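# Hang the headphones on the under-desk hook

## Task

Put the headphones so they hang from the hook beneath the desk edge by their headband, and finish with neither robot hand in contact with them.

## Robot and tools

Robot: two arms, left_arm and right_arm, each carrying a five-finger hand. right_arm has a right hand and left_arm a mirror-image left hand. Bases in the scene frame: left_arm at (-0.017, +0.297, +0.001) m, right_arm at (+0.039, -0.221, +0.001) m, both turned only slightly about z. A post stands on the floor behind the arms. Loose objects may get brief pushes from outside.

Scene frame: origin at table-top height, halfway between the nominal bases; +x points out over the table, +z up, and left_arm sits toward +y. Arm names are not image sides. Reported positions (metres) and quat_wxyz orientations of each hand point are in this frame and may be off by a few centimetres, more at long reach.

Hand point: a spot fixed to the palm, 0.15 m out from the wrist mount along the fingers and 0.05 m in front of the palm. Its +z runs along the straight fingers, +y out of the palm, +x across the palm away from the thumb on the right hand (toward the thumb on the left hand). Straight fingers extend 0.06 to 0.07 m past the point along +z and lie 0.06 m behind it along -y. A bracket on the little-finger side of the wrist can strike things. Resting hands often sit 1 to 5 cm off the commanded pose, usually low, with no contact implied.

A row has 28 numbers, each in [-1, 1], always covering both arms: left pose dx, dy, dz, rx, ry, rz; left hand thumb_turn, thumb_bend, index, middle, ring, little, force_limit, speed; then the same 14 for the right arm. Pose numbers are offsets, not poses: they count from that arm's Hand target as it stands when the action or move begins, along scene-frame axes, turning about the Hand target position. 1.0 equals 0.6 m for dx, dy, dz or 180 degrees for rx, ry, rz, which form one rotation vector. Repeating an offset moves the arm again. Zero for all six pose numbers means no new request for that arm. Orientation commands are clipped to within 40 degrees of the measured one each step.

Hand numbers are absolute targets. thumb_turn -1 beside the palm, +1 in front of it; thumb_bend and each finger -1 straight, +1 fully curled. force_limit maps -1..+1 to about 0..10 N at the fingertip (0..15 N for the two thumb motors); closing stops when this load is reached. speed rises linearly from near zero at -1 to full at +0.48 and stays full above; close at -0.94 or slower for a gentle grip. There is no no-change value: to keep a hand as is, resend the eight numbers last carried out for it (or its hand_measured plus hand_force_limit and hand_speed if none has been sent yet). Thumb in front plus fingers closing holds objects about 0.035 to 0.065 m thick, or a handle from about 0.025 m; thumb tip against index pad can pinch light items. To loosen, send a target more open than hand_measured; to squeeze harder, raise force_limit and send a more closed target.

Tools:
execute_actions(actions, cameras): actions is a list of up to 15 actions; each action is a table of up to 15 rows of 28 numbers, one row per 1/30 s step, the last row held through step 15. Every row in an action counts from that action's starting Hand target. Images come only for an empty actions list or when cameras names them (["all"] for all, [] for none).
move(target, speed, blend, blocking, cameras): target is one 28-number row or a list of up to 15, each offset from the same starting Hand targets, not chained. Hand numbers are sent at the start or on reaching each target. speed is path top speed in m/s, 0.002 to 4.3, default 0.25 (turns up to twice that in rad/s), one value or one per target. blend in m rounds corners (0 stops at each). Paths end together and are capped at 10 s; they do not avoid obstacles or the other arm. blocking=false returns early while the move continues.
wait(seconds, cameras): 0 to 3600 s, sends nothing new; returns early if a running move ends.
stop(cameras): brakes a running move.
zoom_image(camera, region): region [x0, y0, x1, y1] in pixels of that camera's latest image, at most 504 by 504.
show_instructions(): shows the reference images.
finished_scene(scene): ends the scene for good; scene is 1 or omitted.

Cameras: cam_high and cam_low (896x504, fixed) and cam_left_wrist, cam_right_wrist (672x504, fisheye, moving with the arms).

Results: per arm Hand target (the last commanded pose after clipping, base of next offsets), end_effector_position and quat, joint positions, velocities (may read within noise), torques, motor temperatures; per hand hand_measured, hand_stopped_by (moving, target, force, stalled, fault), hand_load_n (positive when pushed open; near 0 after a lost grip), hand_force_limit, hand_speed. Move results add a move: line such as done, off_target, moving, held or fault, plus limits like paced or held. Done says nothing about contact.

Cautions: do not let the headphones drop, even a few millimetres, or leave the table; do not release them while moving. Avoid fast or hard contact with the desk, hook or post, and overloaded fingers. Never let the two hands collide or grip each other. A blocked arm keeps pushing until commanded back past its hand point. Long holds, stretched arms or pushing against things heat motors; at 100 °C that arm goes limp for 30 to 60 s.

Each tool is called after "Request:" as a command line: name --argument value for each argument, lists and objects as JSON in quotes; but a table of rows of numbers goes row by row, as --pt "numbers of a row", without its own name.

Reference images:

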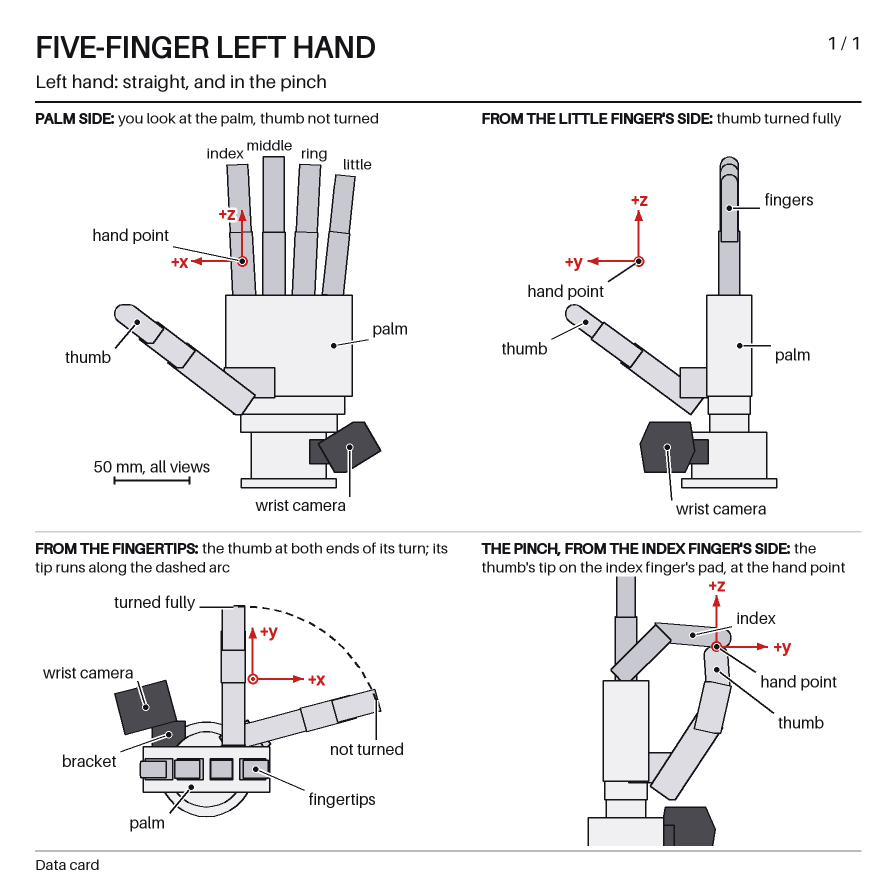

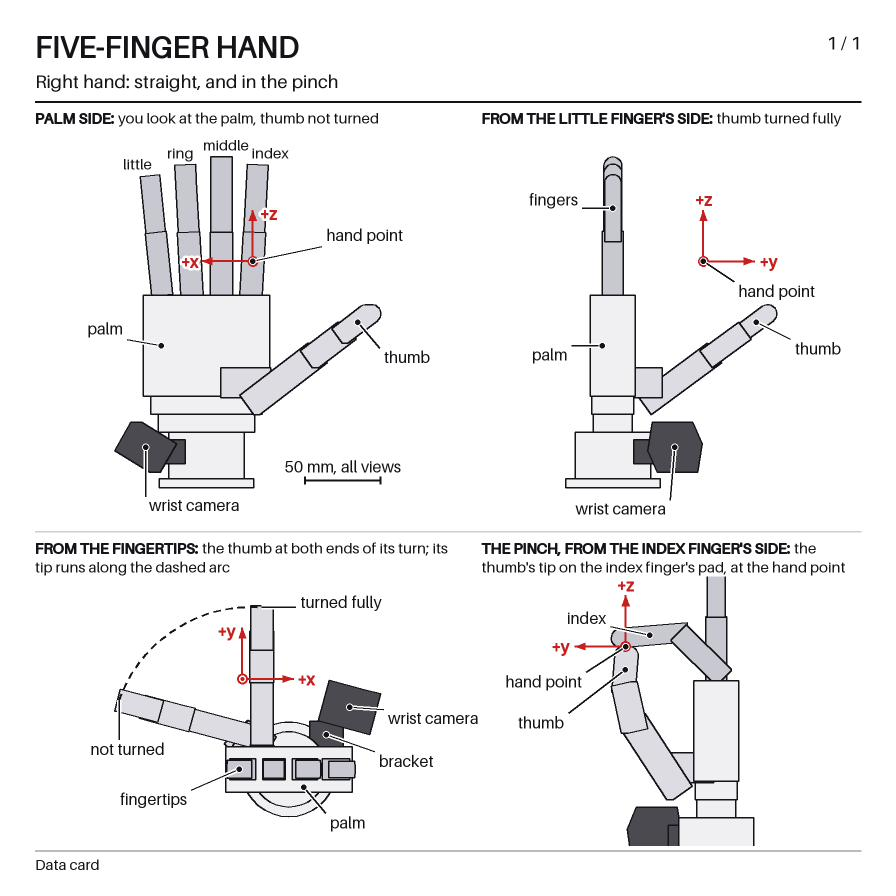

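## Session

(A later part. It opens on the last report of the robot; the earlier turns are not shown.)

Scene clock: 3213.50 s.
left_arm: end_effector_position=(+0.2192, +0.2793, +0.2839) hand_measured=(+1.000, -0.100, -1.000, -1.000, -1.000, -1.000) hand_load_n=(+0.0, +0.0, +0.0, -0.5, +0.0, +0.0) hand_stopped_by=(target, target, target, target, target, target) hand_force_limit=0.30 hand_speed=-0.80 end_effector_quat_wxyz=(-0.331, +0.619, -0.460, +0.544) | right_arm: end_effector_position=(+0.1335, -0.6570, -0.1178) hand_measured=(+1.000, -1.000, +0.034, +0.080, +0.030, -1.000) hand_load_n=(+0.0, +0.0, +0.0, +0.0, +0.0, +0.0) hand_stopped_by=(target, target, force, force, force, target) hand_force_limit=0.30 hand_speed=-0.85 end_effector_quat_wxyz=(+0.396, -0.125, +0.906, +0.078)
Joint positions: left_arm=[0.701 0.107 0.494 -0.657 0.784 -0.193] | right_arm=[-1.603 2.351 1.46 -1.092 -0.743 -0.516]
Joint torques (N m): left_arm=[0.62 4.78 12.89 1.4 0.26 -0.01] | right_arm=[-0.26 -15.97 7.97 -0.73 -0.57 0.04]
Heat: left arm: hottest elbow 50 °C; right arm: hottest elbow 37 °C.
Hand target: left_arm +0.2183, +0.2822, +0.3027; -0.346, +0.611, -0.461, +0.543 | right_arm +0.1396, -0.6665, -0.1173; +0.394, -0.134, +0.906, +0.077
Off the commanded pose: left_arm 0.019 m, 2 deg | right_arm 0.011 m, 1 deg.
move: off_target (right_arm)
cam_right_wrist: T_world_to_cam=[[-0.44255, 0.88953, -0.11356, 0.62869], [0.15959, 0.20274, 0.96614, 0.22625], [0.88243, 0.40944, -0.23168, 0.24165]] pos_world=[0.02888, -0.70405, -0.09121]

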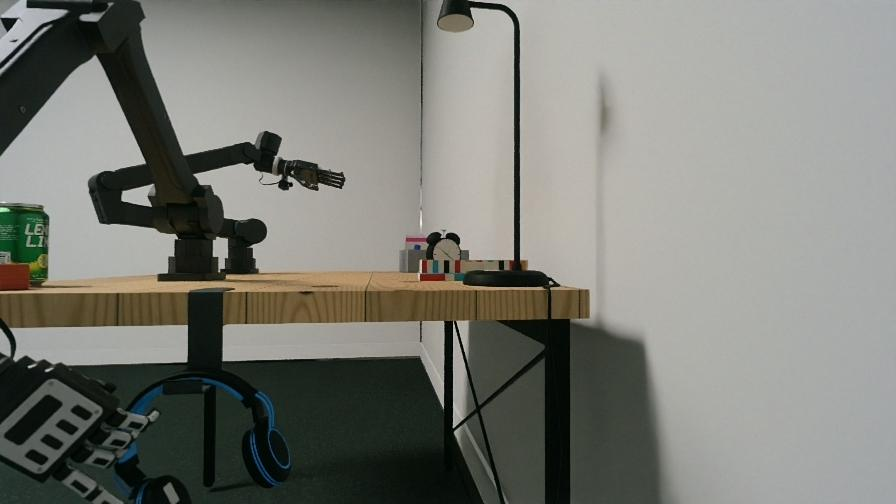

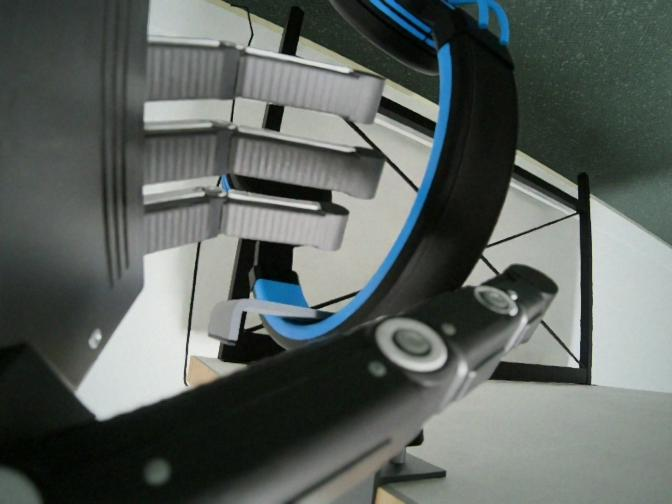

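Request:
move --target '[0,0,0,0,0,0,1,-0.1,-1,-1,-1,-1,0.3,-0.8,-0.01,-0.12,0.007,0,0,0,1,-1,0.3,0.3,0.25,-1,0.3,-0.85]' --speed 0.06 --cameras '["cam_low", "cam_right_wrist"]'

Request:
zoom_image --camera "cam_low" --region '[80, 330, 300, 504]'

Scene clock: 3236.03 s.
left_arm: end_effector_position=(+0.2192, +0.2793, +0.2839) hand_measured=(+1.000, -0.100, -1.000, -1.000, -1.000, -1.000) hand_load_n=(+0.0, +0.0, +0.0, +0.0, +0.0, +0.0) hand_stopped_by=(target, target, target, target, target, target) hand_force_limit=0.30 hand_speed=-0.80 end_effector_quat_wxyz=(-0.331, +0.619, -0.460, +0.544) | right_arm: end_effector_position=(+0.1279, -0.7273, -0.1150) hand_measured=(+1.000, -1.000, +0.034, +0.080, +0.030, -1.000) hand_load_n=(+0.0, +0.0, +0.0, +0.0, +0.0, -0.5) hand_stopped_by=(target, target, force, force, force, target) hand_force_limit=0.30 hand_speed=-0.85 end_effector_quat_wxyz=(+0.396, -0.124, +0.906, +0.082)
Joint positions: left_arm=[0.701 0.107 0.494 -0.657 0.784 -0.193] | right_arm=[-1.603 2.48 1.756 -1.267 -0.743 -0.516]
Joint torques (N m): left_arm=[0.67 4.84 12.86 1.42 0.26 -0.01] | right_arm=[0.26 -18.9 9.55 -0.95 -0.57 -0.03]
Heat: left arm: hottest elbow 50 °C; right arm: hottest elbow 38 °C.
Hand target: left_arm +0.2183, +0.2822, +0.3027; -0.346, +0.611, -0.461, +0.543 | right_arm +0.1336, -0.7386, -0.1131; +0.394, -0.134, +0.906, +0.077
Off the commanded pose: left_arm 0.019 m, 2 deg | right_arm 0.013 m, 1 deg.
move: off_target (right_arm)
cam_right_wrist: T_world_to_cam=[[-0.44251, 0.89043, -0.10639, 0.69049], [0.15896, 0.19464, 0.96791, 0.233], [0.88256, 0.4114, -0.22767, 0.27775]] pos_world=[0.02338, -0.77445, -0.08882]

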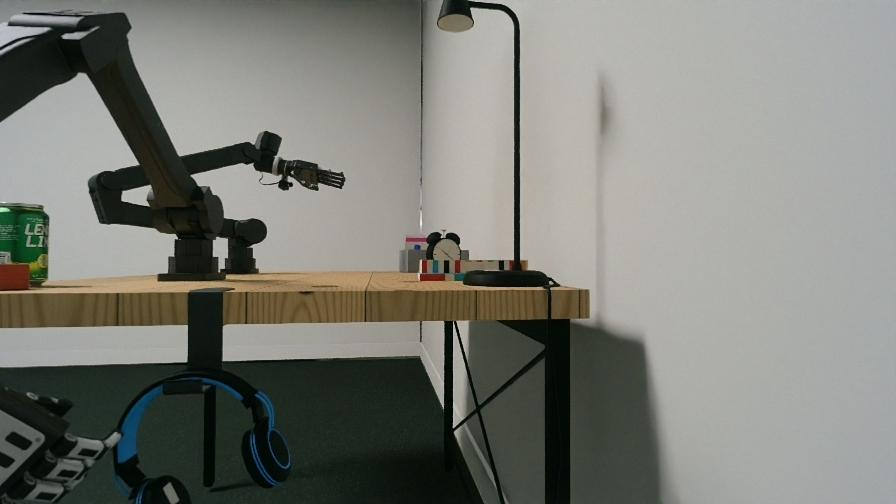

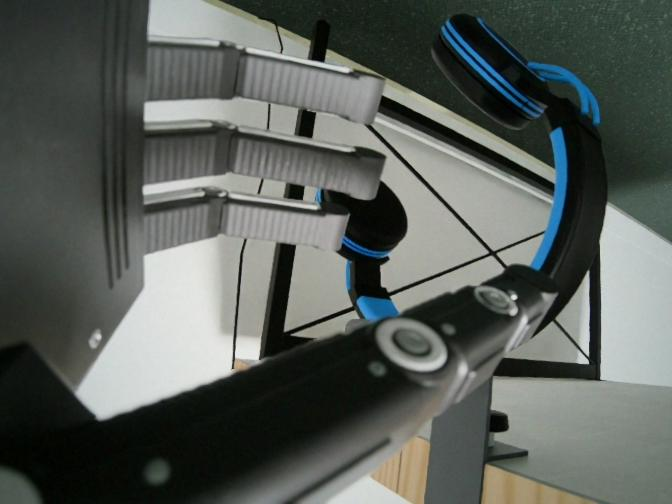

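Scaled by 2.291 from the camera's image (finer frame: 1280x720).

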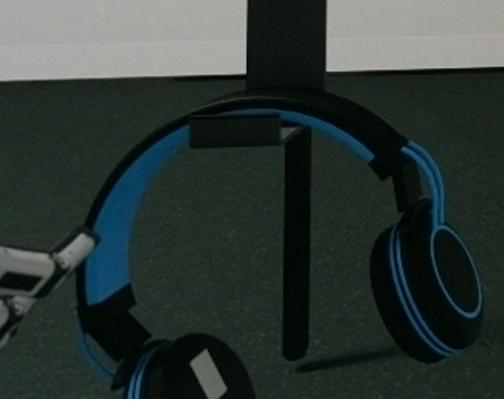

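Request:
move --target '[0,0,0,0,0,0,1,-0.1,-1,-1,-1,-1,0.3,-0.8,-0.05,-0.12,0.06,0,0,0,1,-1,0.3,0.3,0.25,-1,0.3,-0.85]' --speed 0.12 --cameras '["cam_low", "cam_high"]'

Request:
zoom_image --camera "cam_low" --region '[80, 330, 300, 504]'

Scene clock: 3245.43 s.
left_arm: end_effector_position=(+0.2192, +0.2793, +0.2839) hand_measured=(+1.000, -0.100, -1.000, -1.000, -1.000, -1.000) hand_load_n=(+0.0, +0.0, +0.0, +0.0, +0.0, +0.0) hand_stopped_by=(target, target, target, target, target, target) hand_force_limit=0.30 hand_speed=-0.80 end_effector_quat_wxyz=(-0.331, +0.619, -0.460, +0.544) | right_arm: end_effector_position=(+0.1141, -0.7970, -0.0822) hand_measured=(+1.000, -1.000, +0.034, +0.080, +0.030, -1.000) hand_load_n=(-0.5, +0.0, +0.0, +0.0, +0.5, +0.0) hand_stopped_by=(target, target, force, force, force, target) hand_force_limit=0.30 hand_speed=-0.85 end_effector_quat_wxyz=(+0.396, -0.127, +0.905, +0.095)
Joint positions: left_arm=[0.701 0.107 0.494 -0.657 0.784 -0.193] | right_arm=[-1.611 2.627 2.16 -1.564 -0.729 -0.544]
Joint torques (N m): left_arm=[0.67 4.72 12.85 1.4 0.26 0] | right_arm=[-2.14 -22.07 11.63 -0.94 -0.47 -0.12]
Heat: left arm: hottest elbow 50 °C; right arm: hottest elbow 38 °C.
Hand target: left_arm +0.2183, +0.2822, +0.3027; -0.346, +0.611, -0.461, +0.543 | right_arm +0.1036, -0.8106, -0.0771; +0.394, -0.134, +0.906, +0.077
Off the commanded pose: left_arm 0.019 m, 2 deg | right_arm 0.018 m, 2 deg.
move: off_target (right_arm)
Images, in order (width x height): cam_high 896x504, cam_low 896x504.

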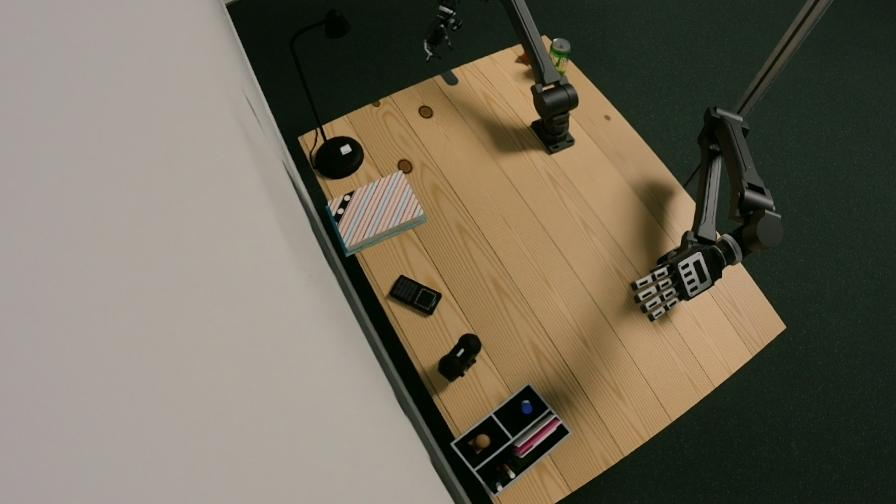

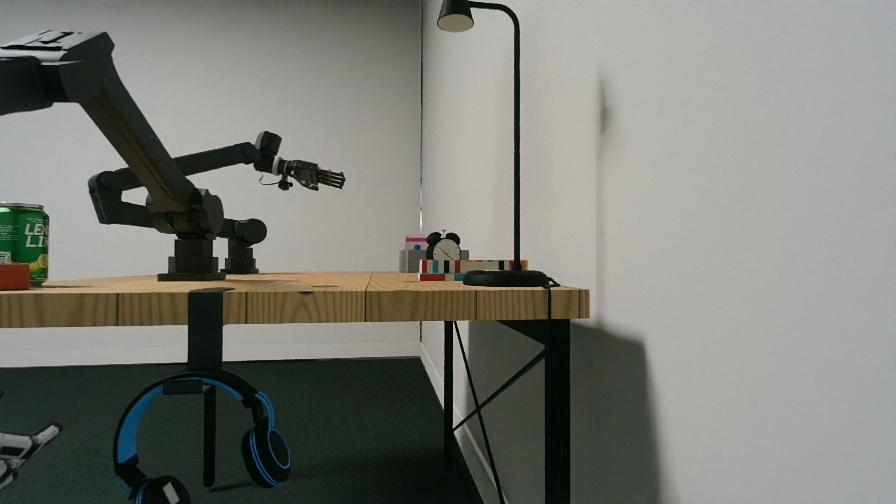

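Scaled by 2.291 from the camera's image (finer frame: 1280x720).

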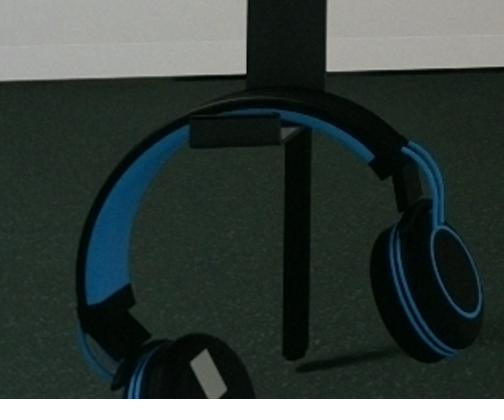

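Request:
finished_scene

The scene is finished: the task was done.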